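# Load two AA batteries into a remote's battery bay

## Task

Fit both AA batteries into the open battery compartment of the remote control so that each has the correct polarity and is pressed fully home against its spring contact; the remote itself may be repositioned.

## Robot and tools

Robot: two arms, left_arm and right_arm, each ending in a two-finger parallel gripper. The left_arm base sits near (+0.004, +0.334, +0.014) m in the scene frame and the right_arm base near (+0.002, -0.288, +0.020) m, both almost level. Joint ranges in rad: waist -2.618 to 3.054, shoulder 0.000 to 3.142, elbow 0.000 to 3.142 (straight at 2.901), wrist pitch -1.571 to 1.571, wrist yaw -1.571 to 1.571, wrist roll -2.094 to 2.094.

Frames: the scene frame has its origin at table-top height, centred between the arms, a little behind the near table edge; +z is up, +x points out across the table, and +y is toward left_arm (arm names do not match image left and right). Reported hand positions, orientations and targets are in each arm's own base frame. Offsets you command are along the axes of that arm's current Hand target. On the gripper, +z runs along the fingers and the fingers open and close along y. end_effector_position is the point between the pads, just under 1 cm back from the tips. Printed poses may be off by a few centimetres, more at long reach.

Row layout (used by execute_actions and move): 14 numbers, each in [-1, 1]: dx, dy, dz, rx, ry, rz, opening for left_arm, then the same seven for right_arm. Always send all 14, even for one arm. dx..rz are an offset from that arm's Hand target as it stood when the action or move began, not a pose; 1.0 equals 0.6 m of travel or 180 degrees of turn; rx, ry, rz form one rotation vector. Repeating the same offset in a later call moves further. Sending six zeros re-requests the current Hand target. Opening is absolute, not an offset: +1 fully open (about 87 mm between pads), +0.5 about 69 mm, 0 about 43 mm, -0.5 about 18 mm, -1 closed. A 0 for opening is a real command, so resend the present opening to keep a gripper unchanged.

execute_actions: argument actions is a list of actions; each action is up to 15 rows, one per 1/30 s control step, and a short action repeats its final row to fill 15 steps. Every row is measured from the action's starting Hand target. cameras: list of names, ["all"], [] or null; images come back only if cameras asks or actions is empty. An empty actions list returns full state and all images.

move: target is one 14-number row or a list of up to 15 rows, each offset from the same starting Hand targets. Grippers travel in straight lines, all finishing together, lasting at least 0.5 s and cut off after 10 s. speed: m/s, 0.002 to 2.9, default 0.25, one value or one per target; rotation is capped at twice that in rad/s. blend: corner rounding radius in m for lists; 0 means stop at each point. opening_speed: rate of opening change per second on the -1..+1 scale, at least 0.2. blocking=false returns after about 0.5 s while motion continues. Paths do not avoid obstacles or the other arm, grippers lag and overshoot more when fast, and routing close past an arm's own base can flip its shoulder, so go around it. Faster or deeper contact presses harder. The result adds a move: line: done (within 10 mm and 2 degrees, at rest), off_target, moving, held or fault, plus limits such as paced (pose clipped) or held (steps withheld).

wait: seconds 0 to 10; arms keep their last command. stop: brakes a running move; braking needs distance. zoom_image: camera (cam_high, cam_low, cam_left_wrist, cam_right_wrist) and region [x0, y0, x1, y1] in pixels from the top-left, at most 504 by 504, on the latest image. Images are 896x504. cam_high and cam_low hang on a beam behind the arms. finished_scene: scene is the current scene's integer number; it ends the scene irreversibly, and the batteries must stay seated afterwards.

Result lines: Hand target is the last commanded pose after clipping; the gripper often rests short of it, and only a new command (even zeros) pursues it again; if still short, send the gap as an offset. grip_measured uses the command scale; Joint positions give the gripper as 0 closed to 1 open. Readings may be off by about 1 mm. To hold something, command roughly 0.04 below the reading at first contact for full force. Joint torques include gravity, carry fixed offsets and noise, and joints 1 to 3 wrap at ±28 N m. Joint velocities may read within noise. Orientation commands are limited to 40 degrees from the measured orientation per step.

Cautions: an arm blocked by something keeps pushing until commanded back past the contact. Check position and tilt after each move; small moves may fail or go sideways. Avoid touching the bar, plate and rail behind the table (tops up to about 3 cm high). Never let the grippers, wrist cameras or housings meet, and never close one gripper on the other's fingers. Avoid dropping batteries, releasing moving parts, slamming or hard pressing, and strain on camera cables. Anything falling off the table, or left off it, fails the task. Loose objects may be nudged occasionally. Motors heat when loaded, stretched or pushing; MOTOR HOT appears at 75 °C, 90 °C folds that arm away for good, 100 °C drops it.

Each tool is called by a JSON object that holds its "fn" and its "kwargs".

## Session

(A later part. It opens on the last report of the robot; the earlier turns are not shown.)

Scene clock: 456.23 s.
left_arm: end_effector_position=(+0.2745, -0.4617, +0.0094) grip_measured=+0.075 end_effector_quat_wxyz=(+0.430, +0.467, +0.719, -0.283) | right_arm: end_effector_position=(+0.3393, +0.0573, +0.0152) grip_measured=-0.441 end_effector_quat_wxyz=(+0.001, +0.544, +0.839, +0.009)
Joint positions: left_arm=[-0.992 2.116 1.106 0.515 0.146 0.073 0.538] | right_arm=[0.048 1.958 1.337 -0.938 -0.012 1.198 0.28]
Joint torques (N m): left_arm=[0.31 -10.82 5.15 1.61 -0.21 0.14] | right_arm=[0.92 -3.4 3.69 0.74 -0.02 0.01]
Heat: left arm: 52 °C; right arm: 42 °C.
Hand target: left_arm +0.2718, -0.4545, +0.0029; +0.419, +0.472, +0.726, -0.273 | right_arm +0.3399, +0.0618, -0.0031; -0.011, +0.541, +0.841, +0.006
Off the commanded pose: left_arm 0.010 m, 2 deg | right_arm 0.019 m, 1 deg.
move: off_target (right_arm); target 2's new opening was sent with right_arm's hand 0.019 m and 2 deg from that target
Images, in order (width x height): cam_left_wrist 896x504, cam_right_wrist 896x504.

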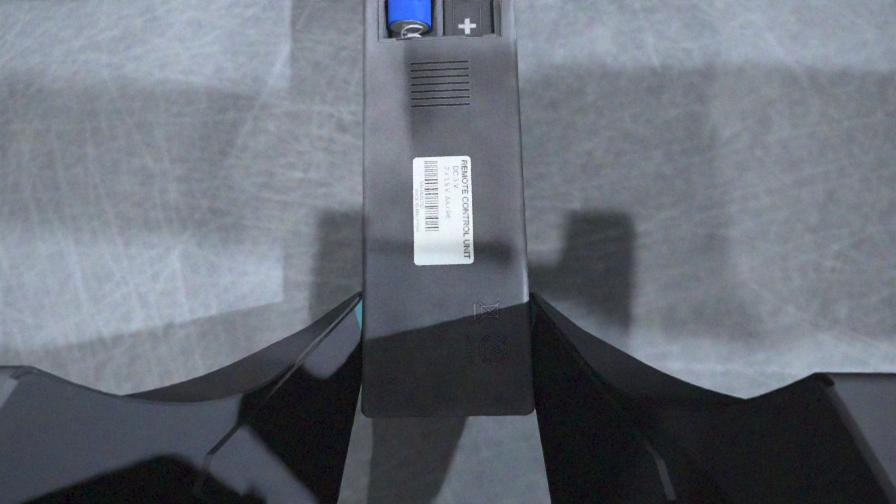

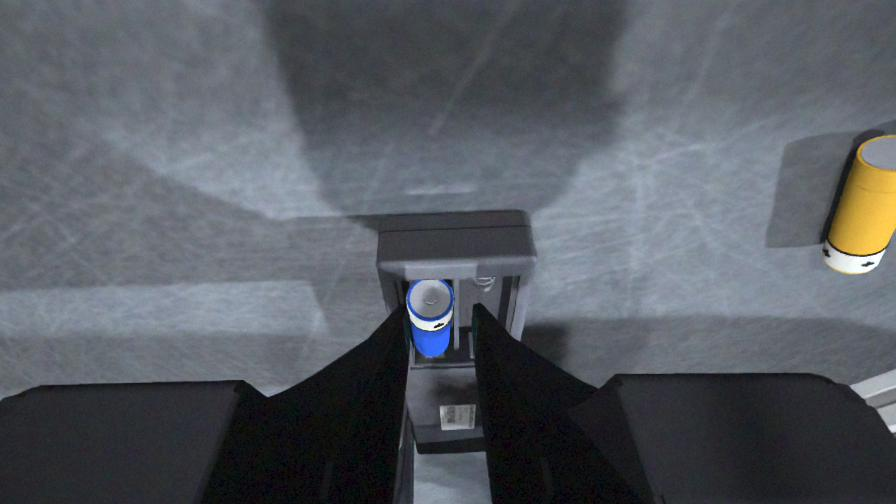

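{"fn": "move", "kwargs": {"target": [[0,0,0,0,0,0,0.02,0,0,-0.07,0,0,0,-0.44],[0,0,0,0,0,0,0.02,0.0,0.002,-0.07,0,0,0,-1],[0,0,0,0,0,0,0.02,0,0.002,-0.035,0,0,0,-1]], "speed": 0.1, "cameras": ["cam_right_wrist"]}}

{"fn": "zoom_image", "kwargs": {"camera": "cam_right_wrist", "region": [300, 130, 600, 410]}}

Scene clock: 465.53 s.
left_arm: end_effector_position=(+0.2746, -0.4617, +0.0094) grip_measured=+0.075 end_effector_quat_wxyz=(+0.430, +0.467, +0.719, -0.283) | right_arm: end_effector_position=(+0.3413, +0.0588, +0.0245) grip_measured=-1.000 end_effector_quat_wxyz=(-0.006, +0.543, +0.840, +0.006)
Joint positions: left_arm=[-0.992 2.116 1.106 0.515 0.145 0.073 0.538] | right_arm=[0.05 1.966 1.387 -0.994 -0.017 1.198 0]
Joint torques (N m): left_arm=[0.31 -10.86 5.15 1.61 -0.21 0.15] | right_arm=[0.75 -6.2 4.08 0.44 0.03 0.02]
Heat: left arm: 52 °C; right arm: 42 °C.
Hand target: left_arm +0.2718, -0.4545, +0.0029; +0.419, +0.472, +0.726, -0.272 | right_arm +0.3411, +0.0617, +0.0178; -0.011, +0.541, +0.841, +0.006
Off the commanded pose: left_arm 0.010 m, 2 deg | right_arm 0.007 m, 1 deg.
move: done
Images, in order (width x height): cam_right_wrist 896x504.

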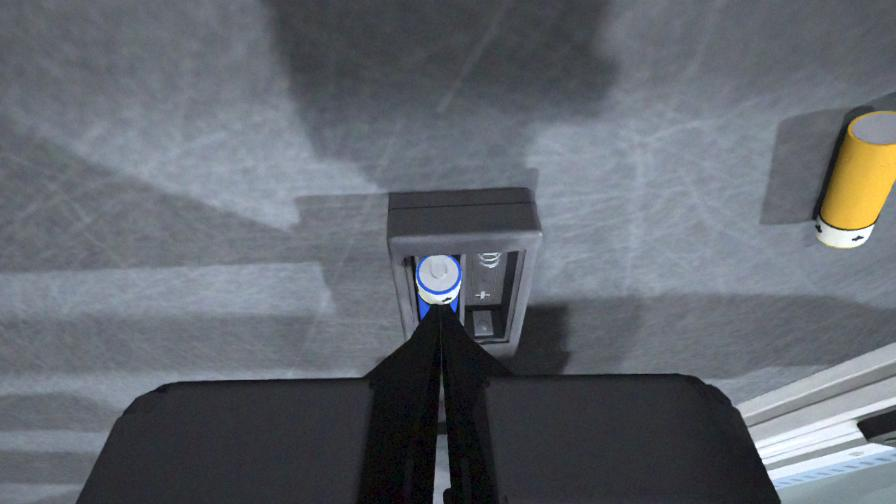

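Scaled by 1.680 from the camera's 896x504 image, which has a finer 1280x720 frame.

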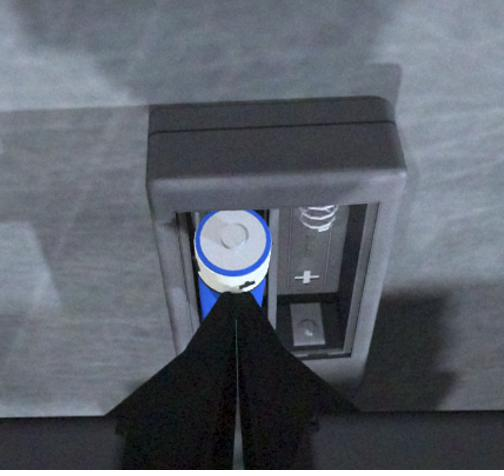

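{"fn": "move", "kwargs": {"target": [0,0,0,0,0,0,0.02,-0.006,0.001,0.055,0,0,0,-1], "speed": 0.05, "cameras": ["cam_right_wrist","cam_left_wrist"]}}

{"fn": "zoom_image", "kwargs": {"camera": "cam_right_wrist", "region": [300, 130, 600, 410]}}

{"fn": "zoom_image", "kwargs": {"camera": "cam_left_wrist", "region": [340, 0, 560, 100]}}

Scene clock: 471.87 s.
left_arm: end_effector_position=(+0.2746, -0.4617, +0.0094) grip_measured=+0.075 end_effector_quat_wxyz=(+0.430, +0.467, +0.719, -0.283) | right_arm: end_effector_position=(+0.3406, +0.0636, +0.0145) grip_measured=-1.000 end_effector_quat_wxyz=(-0.014, +0.543, +0.840, +0.021)
Joint positions: left_arm=[-0.992 2.116 1.106 0.515 0.145 0.073 0.538] | right_arm=[0.047 1.975 1.352 -0.945 -0.051 1.194 0]
Joint torques (N m): left_arm=[0.29 -10.8 5.16 1.61 -0.21 0.13] | right_arm=[0.38 -2.86 1.69 1.17 0.41 -0.01]
Heat: left arm: 52 °C; right arm: 42 °C.
Hand target: left_arm +0.2718, -0.4545, +0.0029; +0.419, +0.472, +0.726, -0.272 | right_arm +0.3429, +0.0595, -0.0151; -0.011, +0.541, +0.841, +0.007
Off the commanded pose: left_arm 0.010 m, 2 deg | right_arm 0.030 m, 2 deg.
move: off_target (right_arm)
Images, in order (width x height): cam_left_wrist 896x504, cam_right_wrist 896x504.

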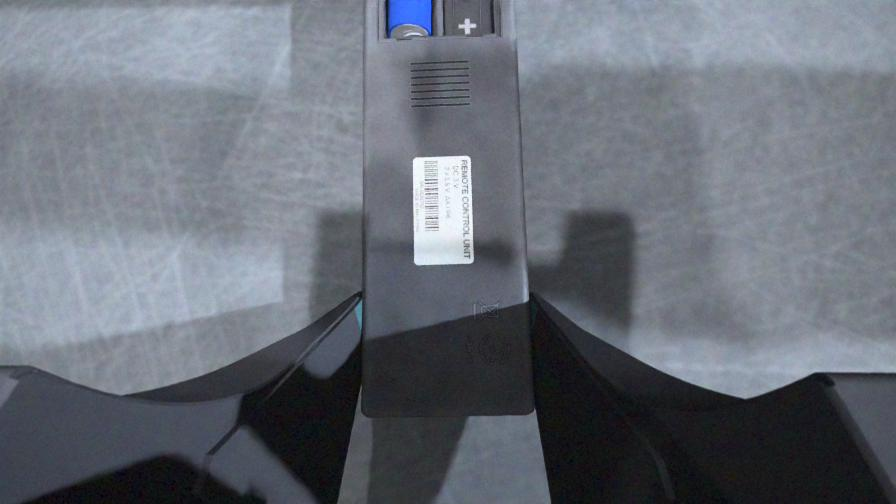

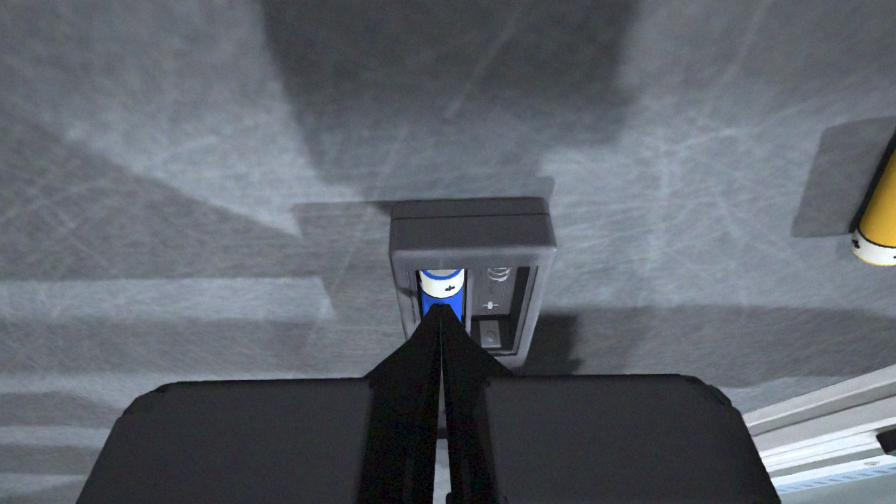

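Scaled by 1.680 from the camera's 896x504 image, which has a finer 1280x720 frame.

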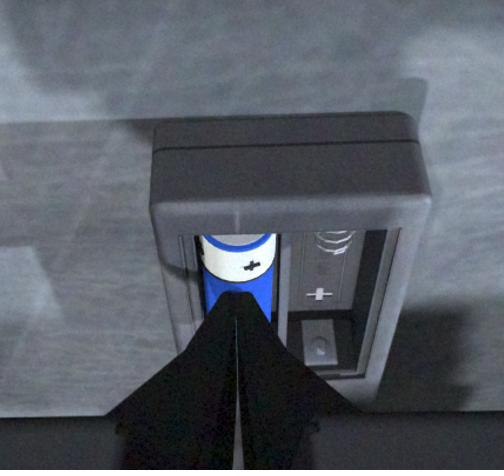

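Scaled by 2.291 from the camera's 896x504 image, which has a finer 1280x720 frame.

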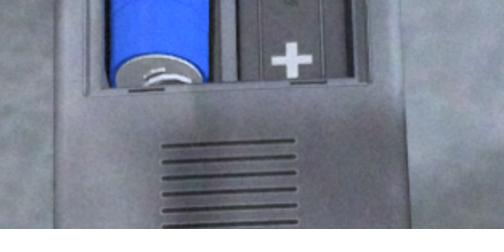

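{"fn": "move", "kwargs": {"target": [[0,0,0,0,0,0,0.02,0.0,0.0,-0.06,0,0,0,-1],[0,0,0,0,0,0,0.02,0.052,0,-0.06,0,0,0,-1],[0,0,0,0,0,0,0.02,0.052,0,-0.008,0,0,0,-1]], "speed": 0.08, "cameras": ["cam_right_wrist","cam_left_wrist"]}}

{"fn": "zoom_image", "kwargs": {"camera": "cam_right_wrist", "region": [300, 130, 600, 410]}}

{"fn": "zoom_image", "kwargs": {"camera": "cam_left_wrist", "region": [340, 0, 560, 100]}}

Scene clock: 480.70 s.
left_arm: end_effector_position=(+0.2746, -0.4617, +0.0094) grip_measured=+0.075 end_effector_quat_wxyz=(+0.430, +0.467, +0.719, -0.283) | right_arm: end_effector_position=(+0.3300, +0.0876, +0.0137) grip_measured=-1.000 end_effector_quat_wxyz=(-0.012, +0.538, +0.843, +0.014)
Joint positions: left_arm=[-0.992 2.116 1.106 0.515 0.145 0.073 0.538] | right_arm=[0.124 1.953 1.319 -0.938 -0.037 1.26 0]
Joint torques (N m): left_arm=[0.34 -10.86 5.22 1.61 -0.21 0.14] | right_arm=[0.87 -4.31 1.2 1.08 0.26 0.16]
Heat: left arm: 53 °C; right arm: 42 °C.
Hand target: left_arm +0.2718, -0.4545, +0.0029; +0.419, +0.472, +0.726, -0.273 | right_arm +0.3300, +0.0877, -0.0095; -0.011, +0.541, +0.841, +0.006
Off the commanded pose: left_arm 0.010 m, 2 deg | right_arm 0.023 m, 1 deg.
move: off_target (right_arm)
Images, in order (width x height): cam_left_wrist 896x504, cam_right_wrist 896x504.

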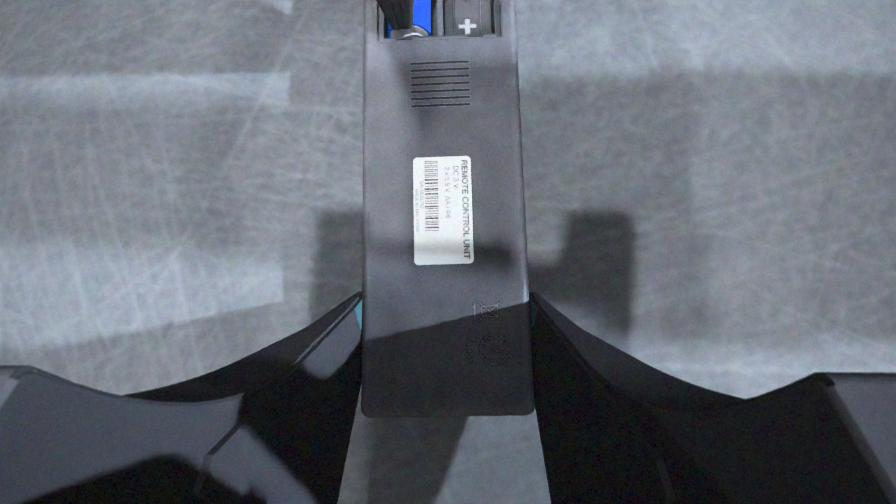

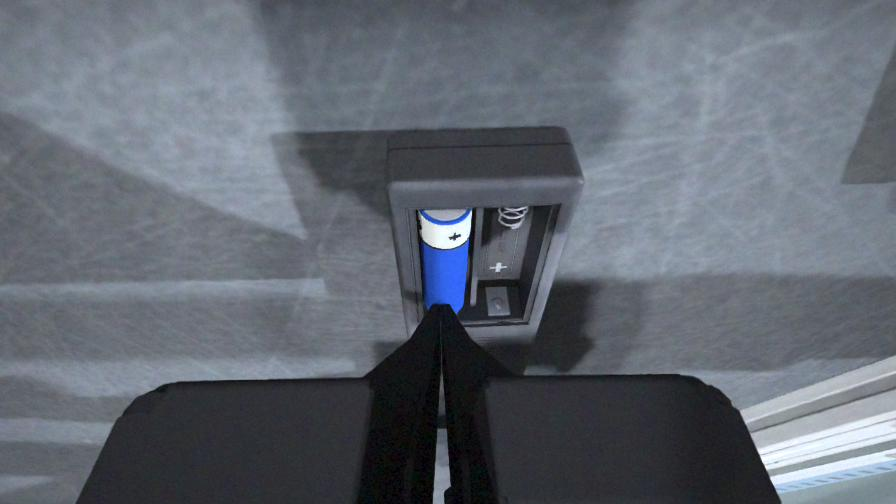

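Scaled by 1.680 from the camera's 896x504 image, which has a finer 1280x720 frame.

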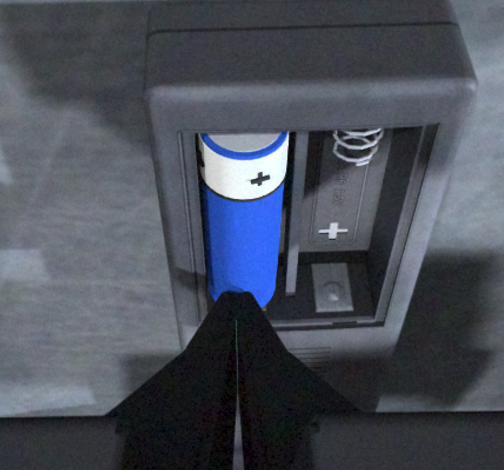

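Scaled by 2.291 from the camera's 896x504 image, which has a finer 1280x720 frame.

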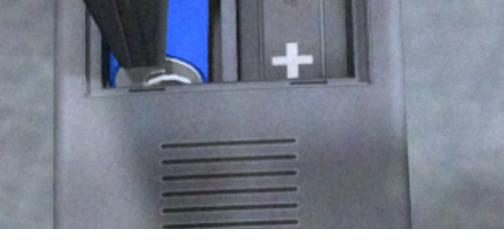

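{"fn": "move", "kwargs": {"target": [[0,0,0,0,0,0,0.02,0.0,0.0,-0.055,0,0,0,-1],[0,0,0,0,0,0,0.02,-0.055,0,-0.055,0,0,0,-1],[0,0,0,0,0,0,0.02,-0.059,0,0,0,0,0,-1]], "speed": 0.08, "cameras": ["cam_right_wrist"]}}

{"fn": "move", "kwargs": {"target": [0,0,0,0,0,0,0.02,0.005,0,-0.17,0,0,0,-1], "speed": 0.15, "cameras": ["cam_right_wrist","cam_left_wrist"]}}

{"fn": "zoom_image", "kwargs": {"camera": "cam_right_wrist", "region": [300, 100, 600, 380]}}

{"fn": "zoom_image", "kwargs": {"camera": "cam_left_wrist", "region": [340, 0, 560, 100]}}

Scene clock: 492.47 s.
left_arm: end_effector_position=(+0.2746, -0.4617, +0.0094) grip_measured=+0.075 end_effector_quat_wxyz=(+0.430, +0.467, +0.719, -0.283) | right_arm: end_effector_position=(+0.3434, +0.0584, +0.0147) grip_measured=-1.000 end_effector_quat_wxyz=(-0.013, +0.543, +0.839, +0.017)
Joint positions: left_arm=[-0.992 2.116 1.106 0.515 0.145 0.073 0.538] | right_arm=[0.035 1.988 1.372 -0.957 -0.044 1.184 0]
Joint torques (N m): left_arm=[0.35 -10.89 5.19 1.6 -0.19 0.15] | right_arm=[0.43 -3.99 1.66 1.08 0.34 -0.02]
Heat: left arm: 53 °C; right arm: 42 °C.
Hand target: left_arm +0.2718, -0.4545, +0.0029; +0.419, +0.472, +0.726, -0.273 | right_arm +0.3446, +0.0555, -0.0104; -0.011, +0.541, +0.841, +0.006
Off the commanded pose: left_arm 0.010 m, 2 deg | right_arm 0.025 m, 1 deg.
move: off_target (right_arm)
Images, in order (width x height): cam_right_wrist 896x504.

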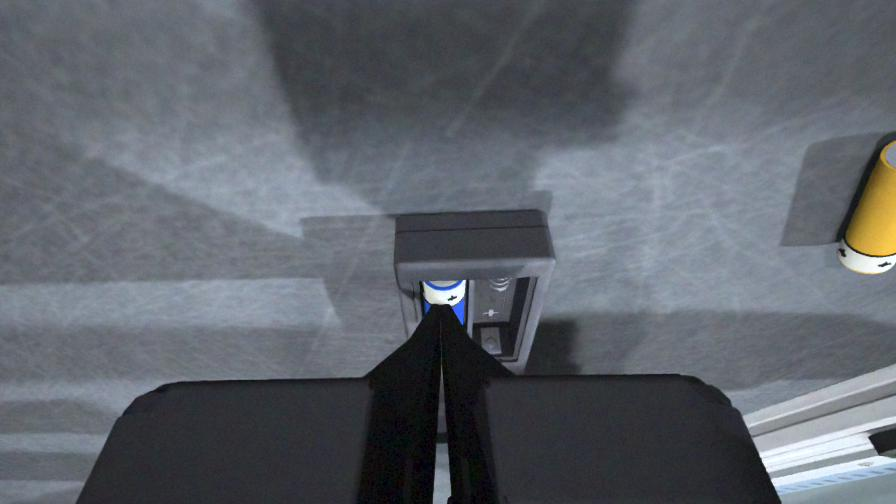

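Scene clock: 493.93 s.
left_arm: end_effector_position=(+0.2746, -0.4616, +0.0094) grip_measured=+0.075 end_effector_quat_wxyz=(+0.430, +0.467, +0.719, -0.282) | right_arm: end_effector_position=(+0.3415, +0.0564, +0.0757) grip_measured=-1.000 end_effector_quat_wxyz=(-0.030, +0.543, +0.839, -0.001)
Joint positions: left_arm=[-0.992 2.116 1.106 0.515 0.145 0.073 0.538] | right_arm=[0.035 1.967 1.59 -1.245 -0.033 1.184 0]
Joint torques (N m): left_arm=[0.34 -10.84 5.11 1.62 -0.2 0.15] | right_arm=[0.55 -10.91 6.11 0.08 0.21 0]
Heat: left arm: 53 °C; right arm: 42 °C.
Hand target: left_arm +0.2718, -0.4545, +0.0029; +0.419, +0.472, +0.726, -0.272 | right_arm +0.3446, +0.0560, +0.0916; -0.011, +0.541, +0.841, +0.006
Off the commanded pose: left_arm 0.010 m, 2 deg | right_arm 0.016 m, 2 deg.
move: off_target (right_arm)
Images, in order (width x height): cam_left_wrist 896x504, cam_right_wrist 896x504.

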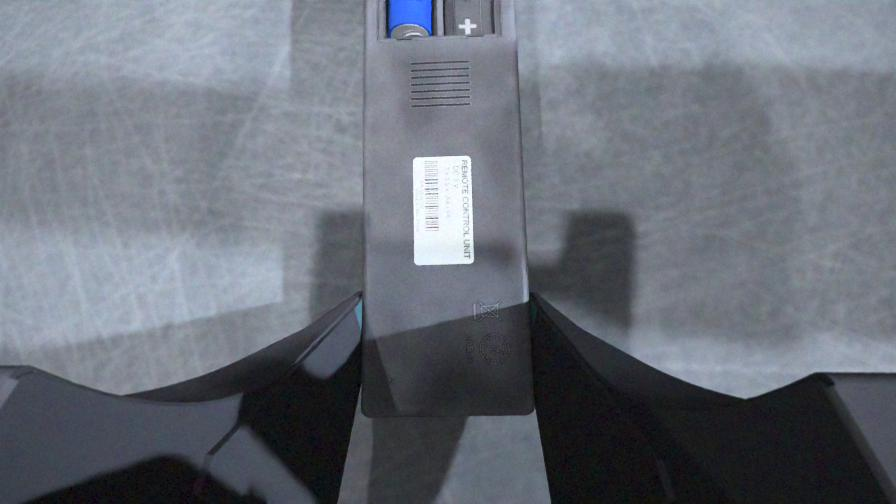

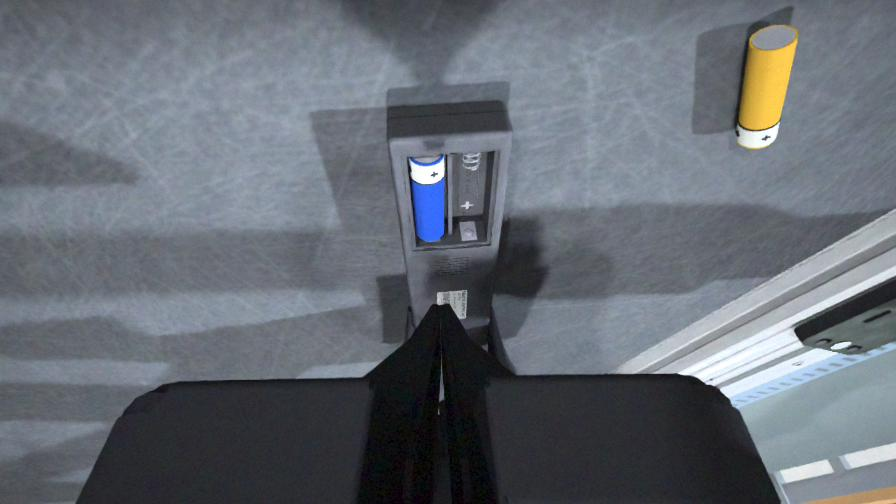

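Scaled by 1.680 from the camera's 896x504 image, which has a finer 1280x720 frame.

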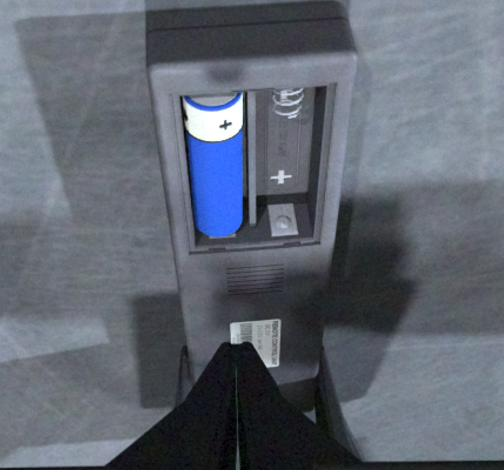

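Scaled by 2.291 from the camera's 896x504 image, which has a finer 1280x720 frame.

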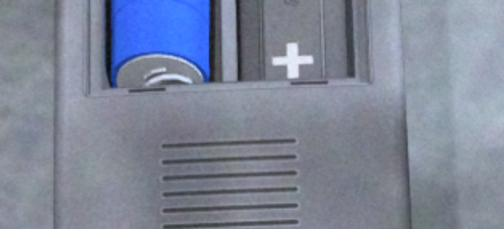

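{"fn": "move", "kwargs": {"target": [[0,0,0,0,0,0,0.02,-0.0125,-0.217,0.0,0,0,-0.114,-0.0],[0,0,0,0,0,0,0.02,-0.0125,-0.217,0.075,0,0,-0.114,-0.0]], "speed": 0.2, "cameras": ["cam_right_wrist"]}}

{"fn": "zoom_image", "kwargs": {"camera": "cam_right_wrist", "region": [300, 130, 600, 410]}}

Scene clock: 518.33 s.
left_arm: end_effector_position=(+0.2746, -0.4616, +0.0094) grip_measured=+0.075 end_effector_quat_wxyz=(+0.430, +0.467, +0.719, -0.282) | right_arm: end_effector_position=(+0.2287, -0.0026, +0.0497) grip_measured=+0.000 end_effector_quat_wxyz=(-0.008, +0.386, +0.922, +0.010)
Joint positions: left_arm=[-0.992 2.116 1.106 0.515 0.145 0.073 0.538] | right_arm=[-0.14 1.582 1.022 -1.021 -0.023 0.652 0.5]
Joint torques (N m): left_arm=[0.35 -10.82 5.16 1.6 -0.22 0.14] | right_arm=[0.05 -4.03 4.22 0.43 0.11 -0.09]
Heat: left arm: 53 °C; right arm: 45 °C.
Hand target: left_arm +0.2718, -0.4545, +0.0029; +0.419, +0.472, +0.726, -0.272 | right_arm +0.2286, -0.0037, +0.0466; -0.010, +0.383, +0.924, +0.008
Off the commanded pose: left_arm 0.010 m, 2 deg | right_arm 0.003 m, 0 deg.
move: done
Images, in order (width x height): cam_right_wrist 896x504.

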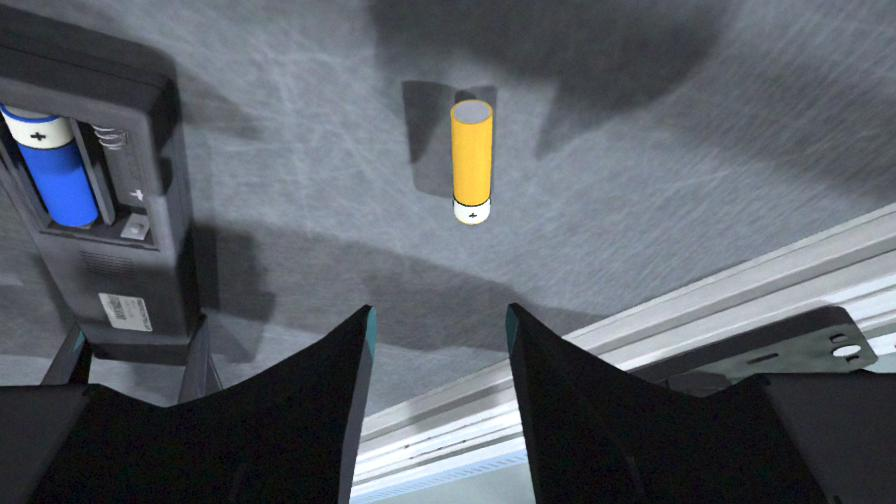

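Scaled by 1.680 from the camera's 896x504 image, which has a finer 1280x720 frame.

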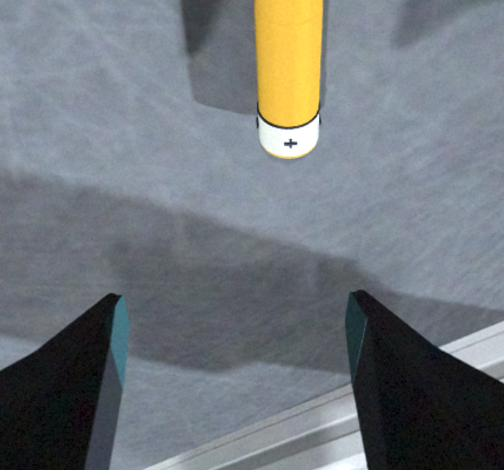

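{"fn": "move", "kwargs": {"target": [[0,0,0,0,0,0,0.02,0.005,-0.013,0.03,0,0,0,-0.0],[0,0,0,0,0,0,0.02,0.006,-0.013,0.087,0,0,0,-0.0]], "speed": 0.1, "cameras": ["cam_right_wrist"]}}

{"fn": "zoom_image", "kwargs": {"camera": "cam_right_wrist", "region": [300, 130, 600, 410]}}

Scene clock: 527.70 s.
left_arm: end_effector_position=(+0.2746, -0.4616, +0.0094) grip_measured=+0.075 end_effector_quat_wxyz=(+0.430, +0.467, +0.719, -0.282) | right_arm: end_effector_position=(+0.2205, -0.0048, -0.0021) grip_measured=+0.000 end_effector_quat_wxyz=(-0.007, +0.385, +0.923, +0.010)
Joint positions: left_arm=[-0.992 2.116 1.106 0.515 0.145 0.073 0.538] | right_arm=[-0.153 1.641 0.857 -0.796 -0.023 0.638 0.5]
Joint torques (N m): left_arm=[0.34 -10.86 5.15 1.61 -0.2 0.14] | right_arm=[0.13 -3.79 3.89 0.44 0.11 -0.06]
Motor temperatures (°C): left_arm=[24 54 34 41 23 23 24] | right_arm=[25 44 31 26 25 25 24]
Heat: left arm: 54 °C; right arm: 44 °C.
Hand target: left_arm +0.2718, -0.4545, +0.0029; +0.419, +0.472, +0.726, -0.272 | right_arm +0.2200, -0.0055, -0.0056; -0.010, +0.383, +0.924, +0.008
Off the commanded pose: left_arm 0.010 m, 2 deg | right_arm 0.004 m, 0 deg.
move: done
Images, in order (width x height): cam_right_wrist 896x504.

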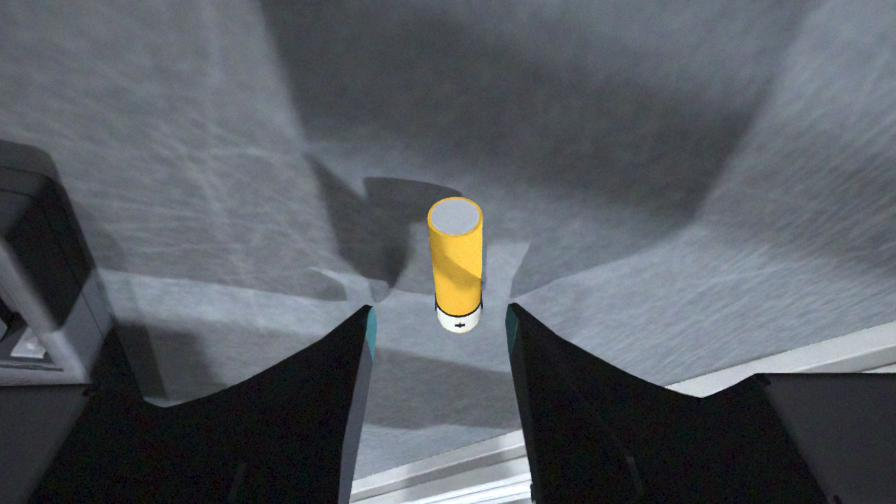

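Scaled by 1.680 from the camera's 896x504 image, which has a finer 1280x720 frame.

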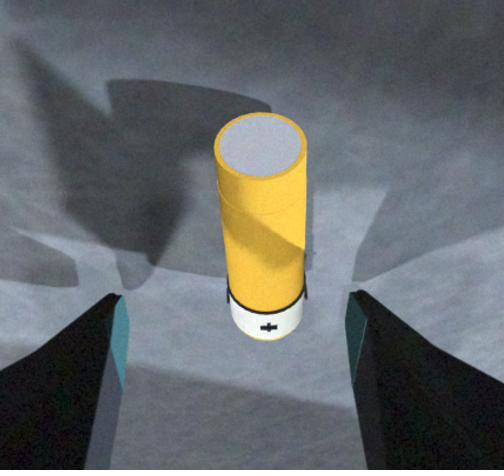

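{"fn": "move", "kwargs": {"target": [[0,0,0,0,0,0,0.02,-0.011,-0.008,0,0,0,0,-0.0],[0,0,0,0,0,0,0.02,-0.011,-0.008,0,0,0,0,-0.8]], "speed": 0.06, "opening_speed": 0.7, "cameras": ["cam_right_wrist"]}}

{"fn": "zoom_image", "kwargs": {"camera": "cam_right_wrist", "region": [300, 130, 600, 410]}}

Scene clock: 539.70 s.
left_arm: end_effector_position=(+0.2746, -0.4616, +0.0094) grip_measured=+0.075 end_effector_quat_wxyz=(+0.430, +0.467, +0.719, -0.282) | right_arm: end_effector_position=(+0.2188, -0.0112, -0.0040) grip_measured=-0.617 end_effector_quat_wxyz=(-0.011, +0.385, +0.923, +0.009)
Joint positions: left_arm=[-0.992 2.116 1.106 0.515 0.145 0.073 0.538] | right_arm=[-0.179 1.65 0.857 -0.795 -0.023 0.612 0.191]
Joint torques (N m): left_arm=[0.27 -10.82 5.16 1.61 -0.2 0.13] | right_arm=[-0.24 -3.75 4.66 0.41 0.11 -0.11]
Heat: left arm: 54 °C; right arm: 43 °C.
Hand target: left_arm +0.2718, -0.4545, +0.0029; +0.419, +0.472, +0.726, -0.272 | right_arm +0.2213, -0.0135, -0.0058; -0.010, +0.383, +0.924, +0.008
Off the commanded pose: left_arm 0.010 m, 2 deg | right_arm 0.004 m, 0 deg.
move: done
Images, in order (width x height): cam_right_wrist 896x504.

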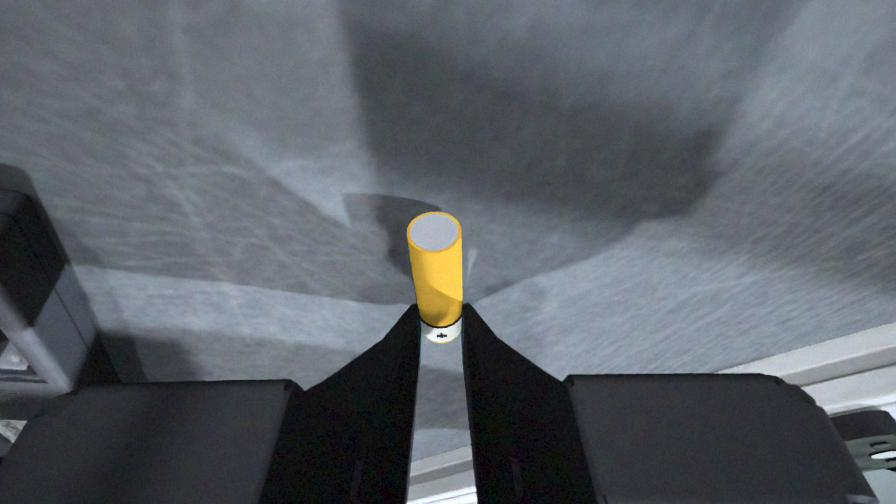

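Scaled by 1.680 from the camera's 896x504 image, which has a finer 1280x720 frame.

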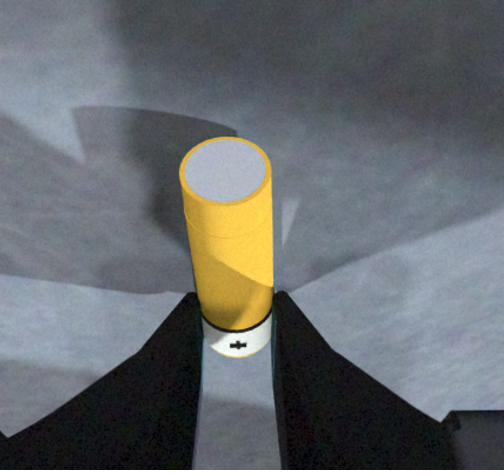

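{"fn": "move", "kwargs": {"target": [[0,0,0,0,0,0,0.02,0.0,0.0,-0.115,0,0,0,-0.8],[0,0,0,0,0,0,0.02,0.0047,0.2246,-0.115,0,0,0.114,-0.8]], "speed": 0.2}}

{"fn": "move", "kwargs": {"target": [0,0,0,0,0,0,0.02,0,0,0.0,0,0.085,0,-0.8], "speed": 0.2, "cameras": ["cam_right_wrist","cam_left_wrist"]}}

{"fn": "zoom_image", "kwargs": {"camera": "cam_right_wrist", "region": [300, 130, 600, 410]}}

Scene clock: 570.97 s.
left_arm: end_effector_position=(+0.2746, -0.4616, +0.0094) grip_measured=+0.075 end_effector_quat_wxyz=(+0.430, +0.467, +0.719, -0.282) | right_arm: end_effector_position=(+0.3123, +0.0806, +0.0635) grip_measured=-0.617 end_effector_quat_wxyz=(-0.008, +0.537, +0.843, +0.008)
Joint positions: left_arm=[-0.992 2.116 1.106 0.515 0.145 0.073 0.538] | right_arm=[0.117 1.829 1.362 -1.106 -0.022 1.252 0.191]
Joint torques (N m): left_arm=[0.28 -10.85 5.14 1.61 -0.19 0.14] | right_arm=[0.49 -5.45 6.39 0.16 0.09 0.15]
Motor temperatures (°C): left_arm=[24 55 33 41 23 23 24] | right_arm=[25 42 31 25 25 25 25]
Heat: left arm: 55 °C; right arm: 42 °C.
Hand target: left_arm +0.2718, -0.4545, +0.0029; +0.419, +0.472, +0.726, -0.272 | right_arm +0.3155, +0.0821, +0.0643; -0.011, +0.541, +0.841, +0.006
Off the commanded pose: left_arm 0.010 m, 2 deg | right_arm 0.004 m, 1 deg.
move: done

Scene clock: 572.37 s.
left_arm: end_effector_position=(+0.2746, -0.4616, +0.0094) grip_measured=+0.075 end_effector_quat_wxyz=(+0.430, +0.467, +0.719, -0.282) | right_arm: end_effector_position=(+0.3132, +0.0812, +0.0629) grip_measured=-0.617 end_effector_quat_wxyz=(-0.116, +0.538, +0.831, +0.075)
Joint positions: left_arm=[-0.992 2.116 1.106 0.515 0.145 0.073 0.538] | right_arm=[0.002 1.937 1.431 -1.181 -0.253 1.137 0.191]
Joint torques (N m): left_arm=[0.32 -10.84 5.15 1.61 -0.21 0.14] | right_arm=[-0.05 -6.05 6.13 -0.11 -0.19 -0.1]
Motor temperatures (°C): left_arm=[24 55 33 41 23 23 24] | right_arm=[25 42 31 25 25 25 25]
Heat: left arm: 55 °C; right arm: 42 °C.
Hand target: left_arm +0.2718, -0.4545, +0.0029; +0.419, +0.472, +0.726, -0.272 | right_arm +0.3154, +0.0822, +0.0643; -0.123, +0.536, +0.832, +0.078
Off the commanded pose: left_arm 0.010 m, 2 deg | right_arm 0.003 m, 1 deg.
move: done
Images, in order (width x height): cam_left_wrist 896x504, cam_right_wrist 896x504.

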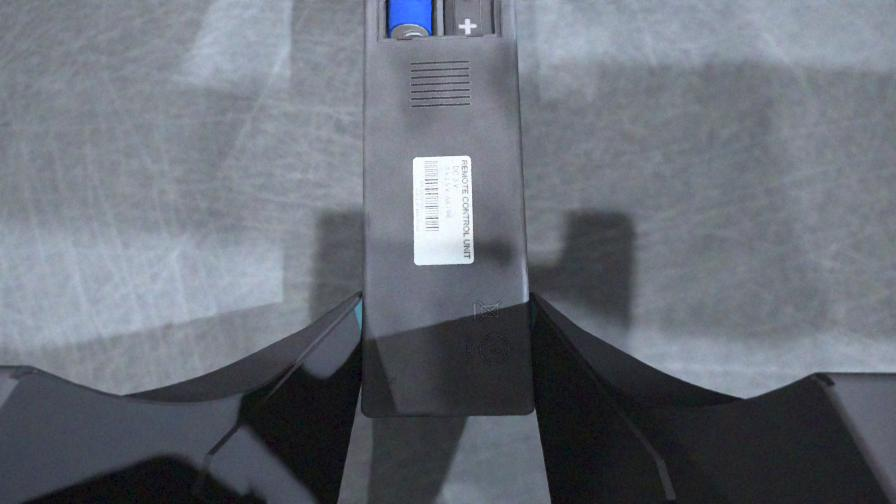

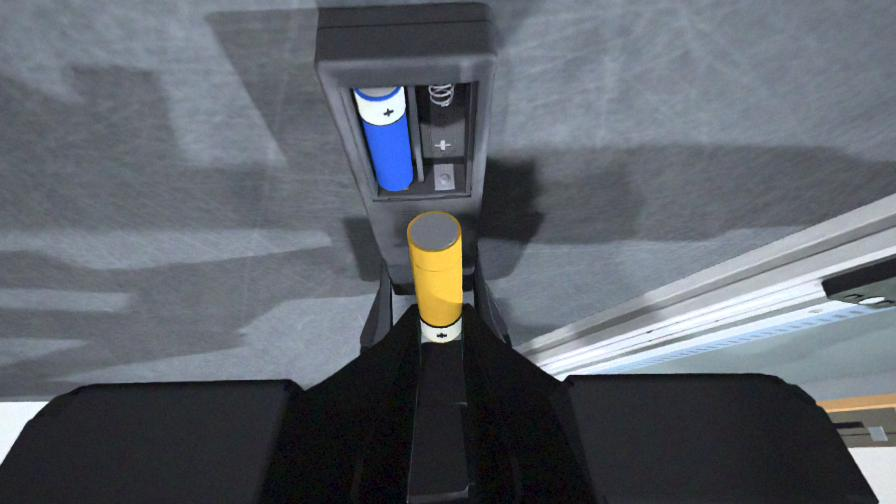

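Scaled by 1.680 from the camera's 896x504 image, which has a finer 1280x720 frame.

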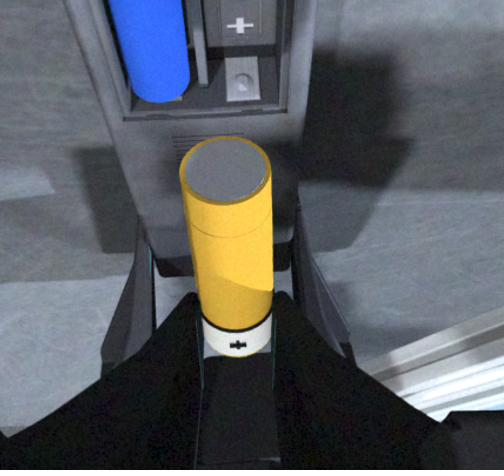

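{"fn": "move", "kwargs": {"target": [0,0,0,0,0,0,0.02,-0.013,-0.0015,0.048,0,0,0,-0.8], "speed": 0.1, "cameras": ["cam_right_wrist","cam_left_wrist"]}}

{"fn": "zoom_image", "kwargs": {"camera": "cam_right_wrist", "region": [300, 130, 600, 410]}}

Scene clock: 585.40 s.
left_arm: end_effector_position=(+0.2746, -0.4616, +0.0094) grip_measured=+0.075 end_effector_quat_wxyz=(+0.430, +0.467, +0.719, -0.282) | right_arm: end_effector_position=(+0.3148, +0.0813, +0.0384) grip_measured=-0.617 end_effector_quat_wxyz=(-0.116, +0.538, +0.831, +0.076)
Joint positions: left_arm=[-0.992 2.116 1.106 0.515 0.145 0.073 0.538] | right_arm=[0.002 1.97 1.375 -1.091 -0.254 1.137 0.191]
Joint torques (N m): left_arm=[0.32 -10.88 5.18 1.59 -0.21 0.13] | right_arm=[0.08 -6.35 4.1 0.11 -0.18 -0.09]
Motor temperatures (°C): left_arm=[24 55 33 41 23 23 24] | right_arm=[25 42 33 25 25 25 25]
Heat: left arm: 55 °C; right arm: 42 °C.
Hand target: left_arm +0.2718, -0.4545, +0.0029; +0.419, +0.472, +0.726, -0.272 | right_arm +0.3142, +0.0825, +0.0345; -0.123, +0.536, +0.832, +0.078
Off the commanded pose: left_arm 0.010 m, 2 deg | right_arm 0.004 m, 1 deg.
move: done
Images, in order (width x height): cam_left_wrist 896x504, cam_right_wrist 896x504.

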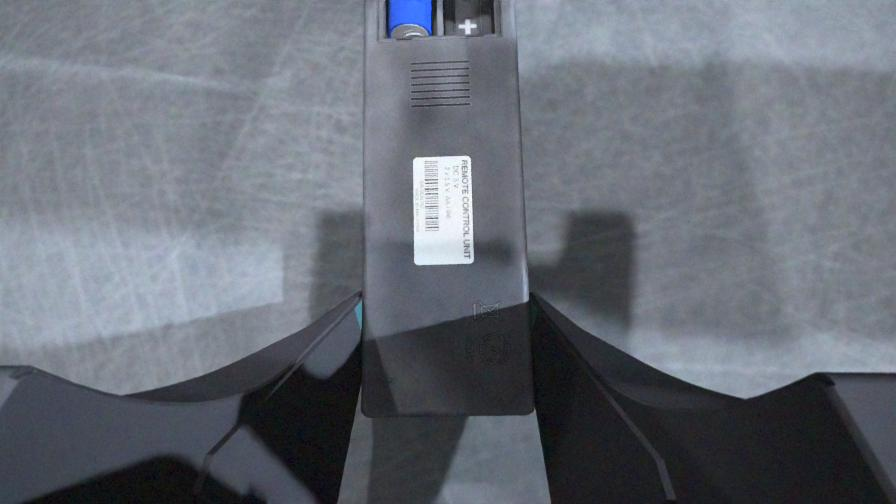

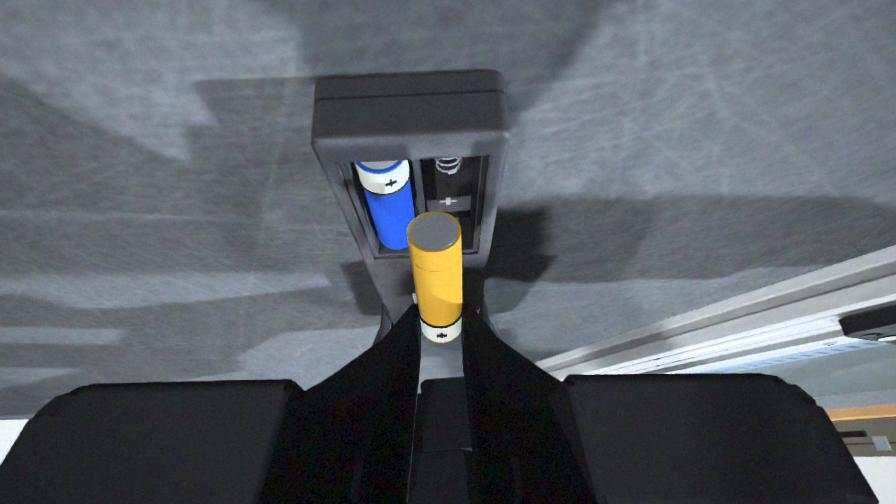

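Scaled by 1.680 from the camera's 896x504 image, which has a finer 1280x720 frame.

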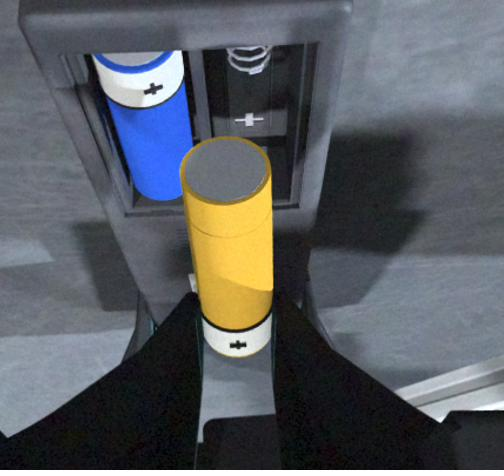

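{"fn": "move", "kwargs": {"target": [[0,0,0,0,0,0,0.02,0.008,-0.005,0.002,0,0,0,-0.8],[0,0,0,0,0,0,0.02,0.0016,-0.005,0.0255,0,0,0,-0.8]], "speed": 0.06, "cameras": ["cam_right_wrist","cam_left_wrist"]}}

{"fn": "zoom_image", "kwargs": {"camera": "cam_right_wrist", "region": [300, 130, 600, 410]}}

{"fn": "zoom_image", "kwargs": {"camera": "cam_left_wrist", "region": [340, 0, 560, 100]}}

Scene clock: 610.73 s.
left_arm: end_effector_position=(+0.2746, -0.4616, +0.0094) grip_measured=+0.075 end_effector_quat_wxyz=(+0.430, +0.467, +0.719, -0.282) | right_arm: end_effector_position=(+0.3110, +0.0823, +0.0252) grip_measured=-0.617 end_effector_quat_wxyz=(-0.113, +0.537, +0.832, +0.078)
Joint positions: left_arm=[-0.992 2.116 1.106 0.515 0.145 0.073 0.538] | right_arm=[0.005 1.97 1.32 -1.028 -0.255 1.137 0.191]
Joint torques (N m): left_arm=[0.32 -10.89 5.24 1.61 -0.21 0.13] | right_arm=[0.83 -6 3.92 0.14 -0.18 0.03]
Motor temperatures (°C): left_arm=[24 55 33 41 23 23 24] | right_arm=[25 44 32 25 25 25 25]
Heat: left arm: 55 °C; right arm: 44 °C.
Hand target: left_arm +0.2718, -0.4545, +0.0029; +0.419, +0.472, +0.726, -0.272 | right_arm +0.3093, +0.0861, +0.0201; -0.123, +0.536, +0.832, +0.078
Off the commanded pose: left_arm 0.010 m, 2 deg | right_arm 0.007 m, 1 deg.
move: done
Images, in order (width x height): cam_left_wrist 896x504, cam_right_wrist 896x504.

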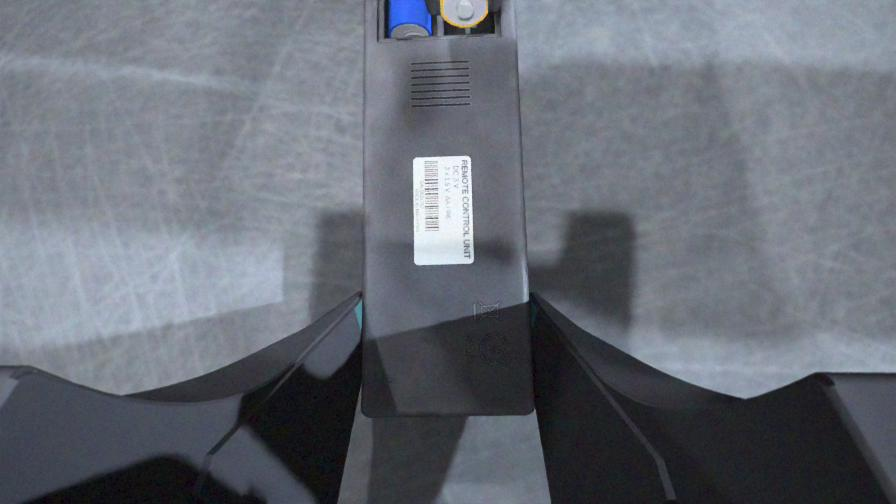

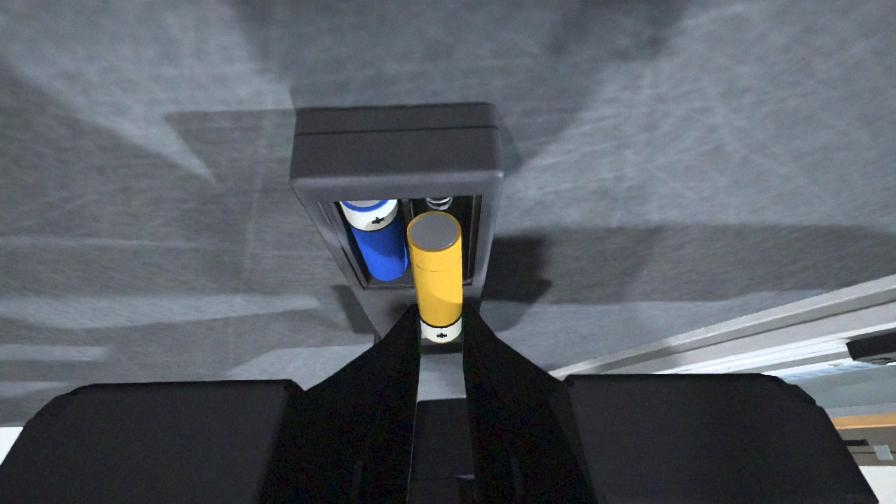

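Scaled by 1.680 from the camera's 896x504 image, which has a finer 1280x720 frame.

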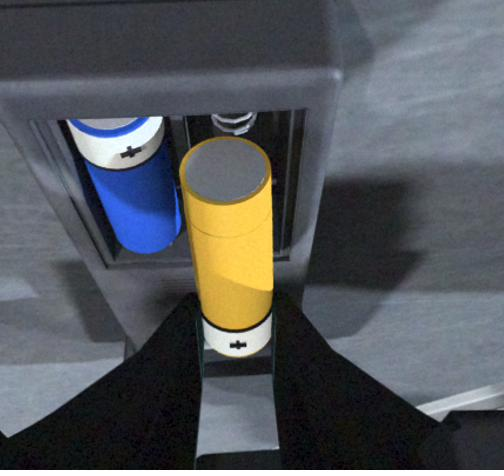

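Scaled by 2.291 from the camera's 896x504 image, which has a finer 1280x720 frame.

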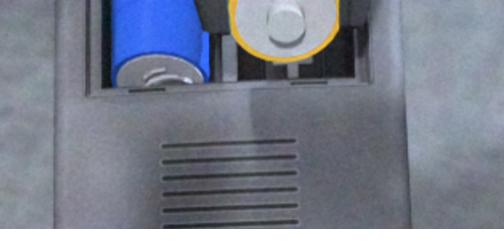

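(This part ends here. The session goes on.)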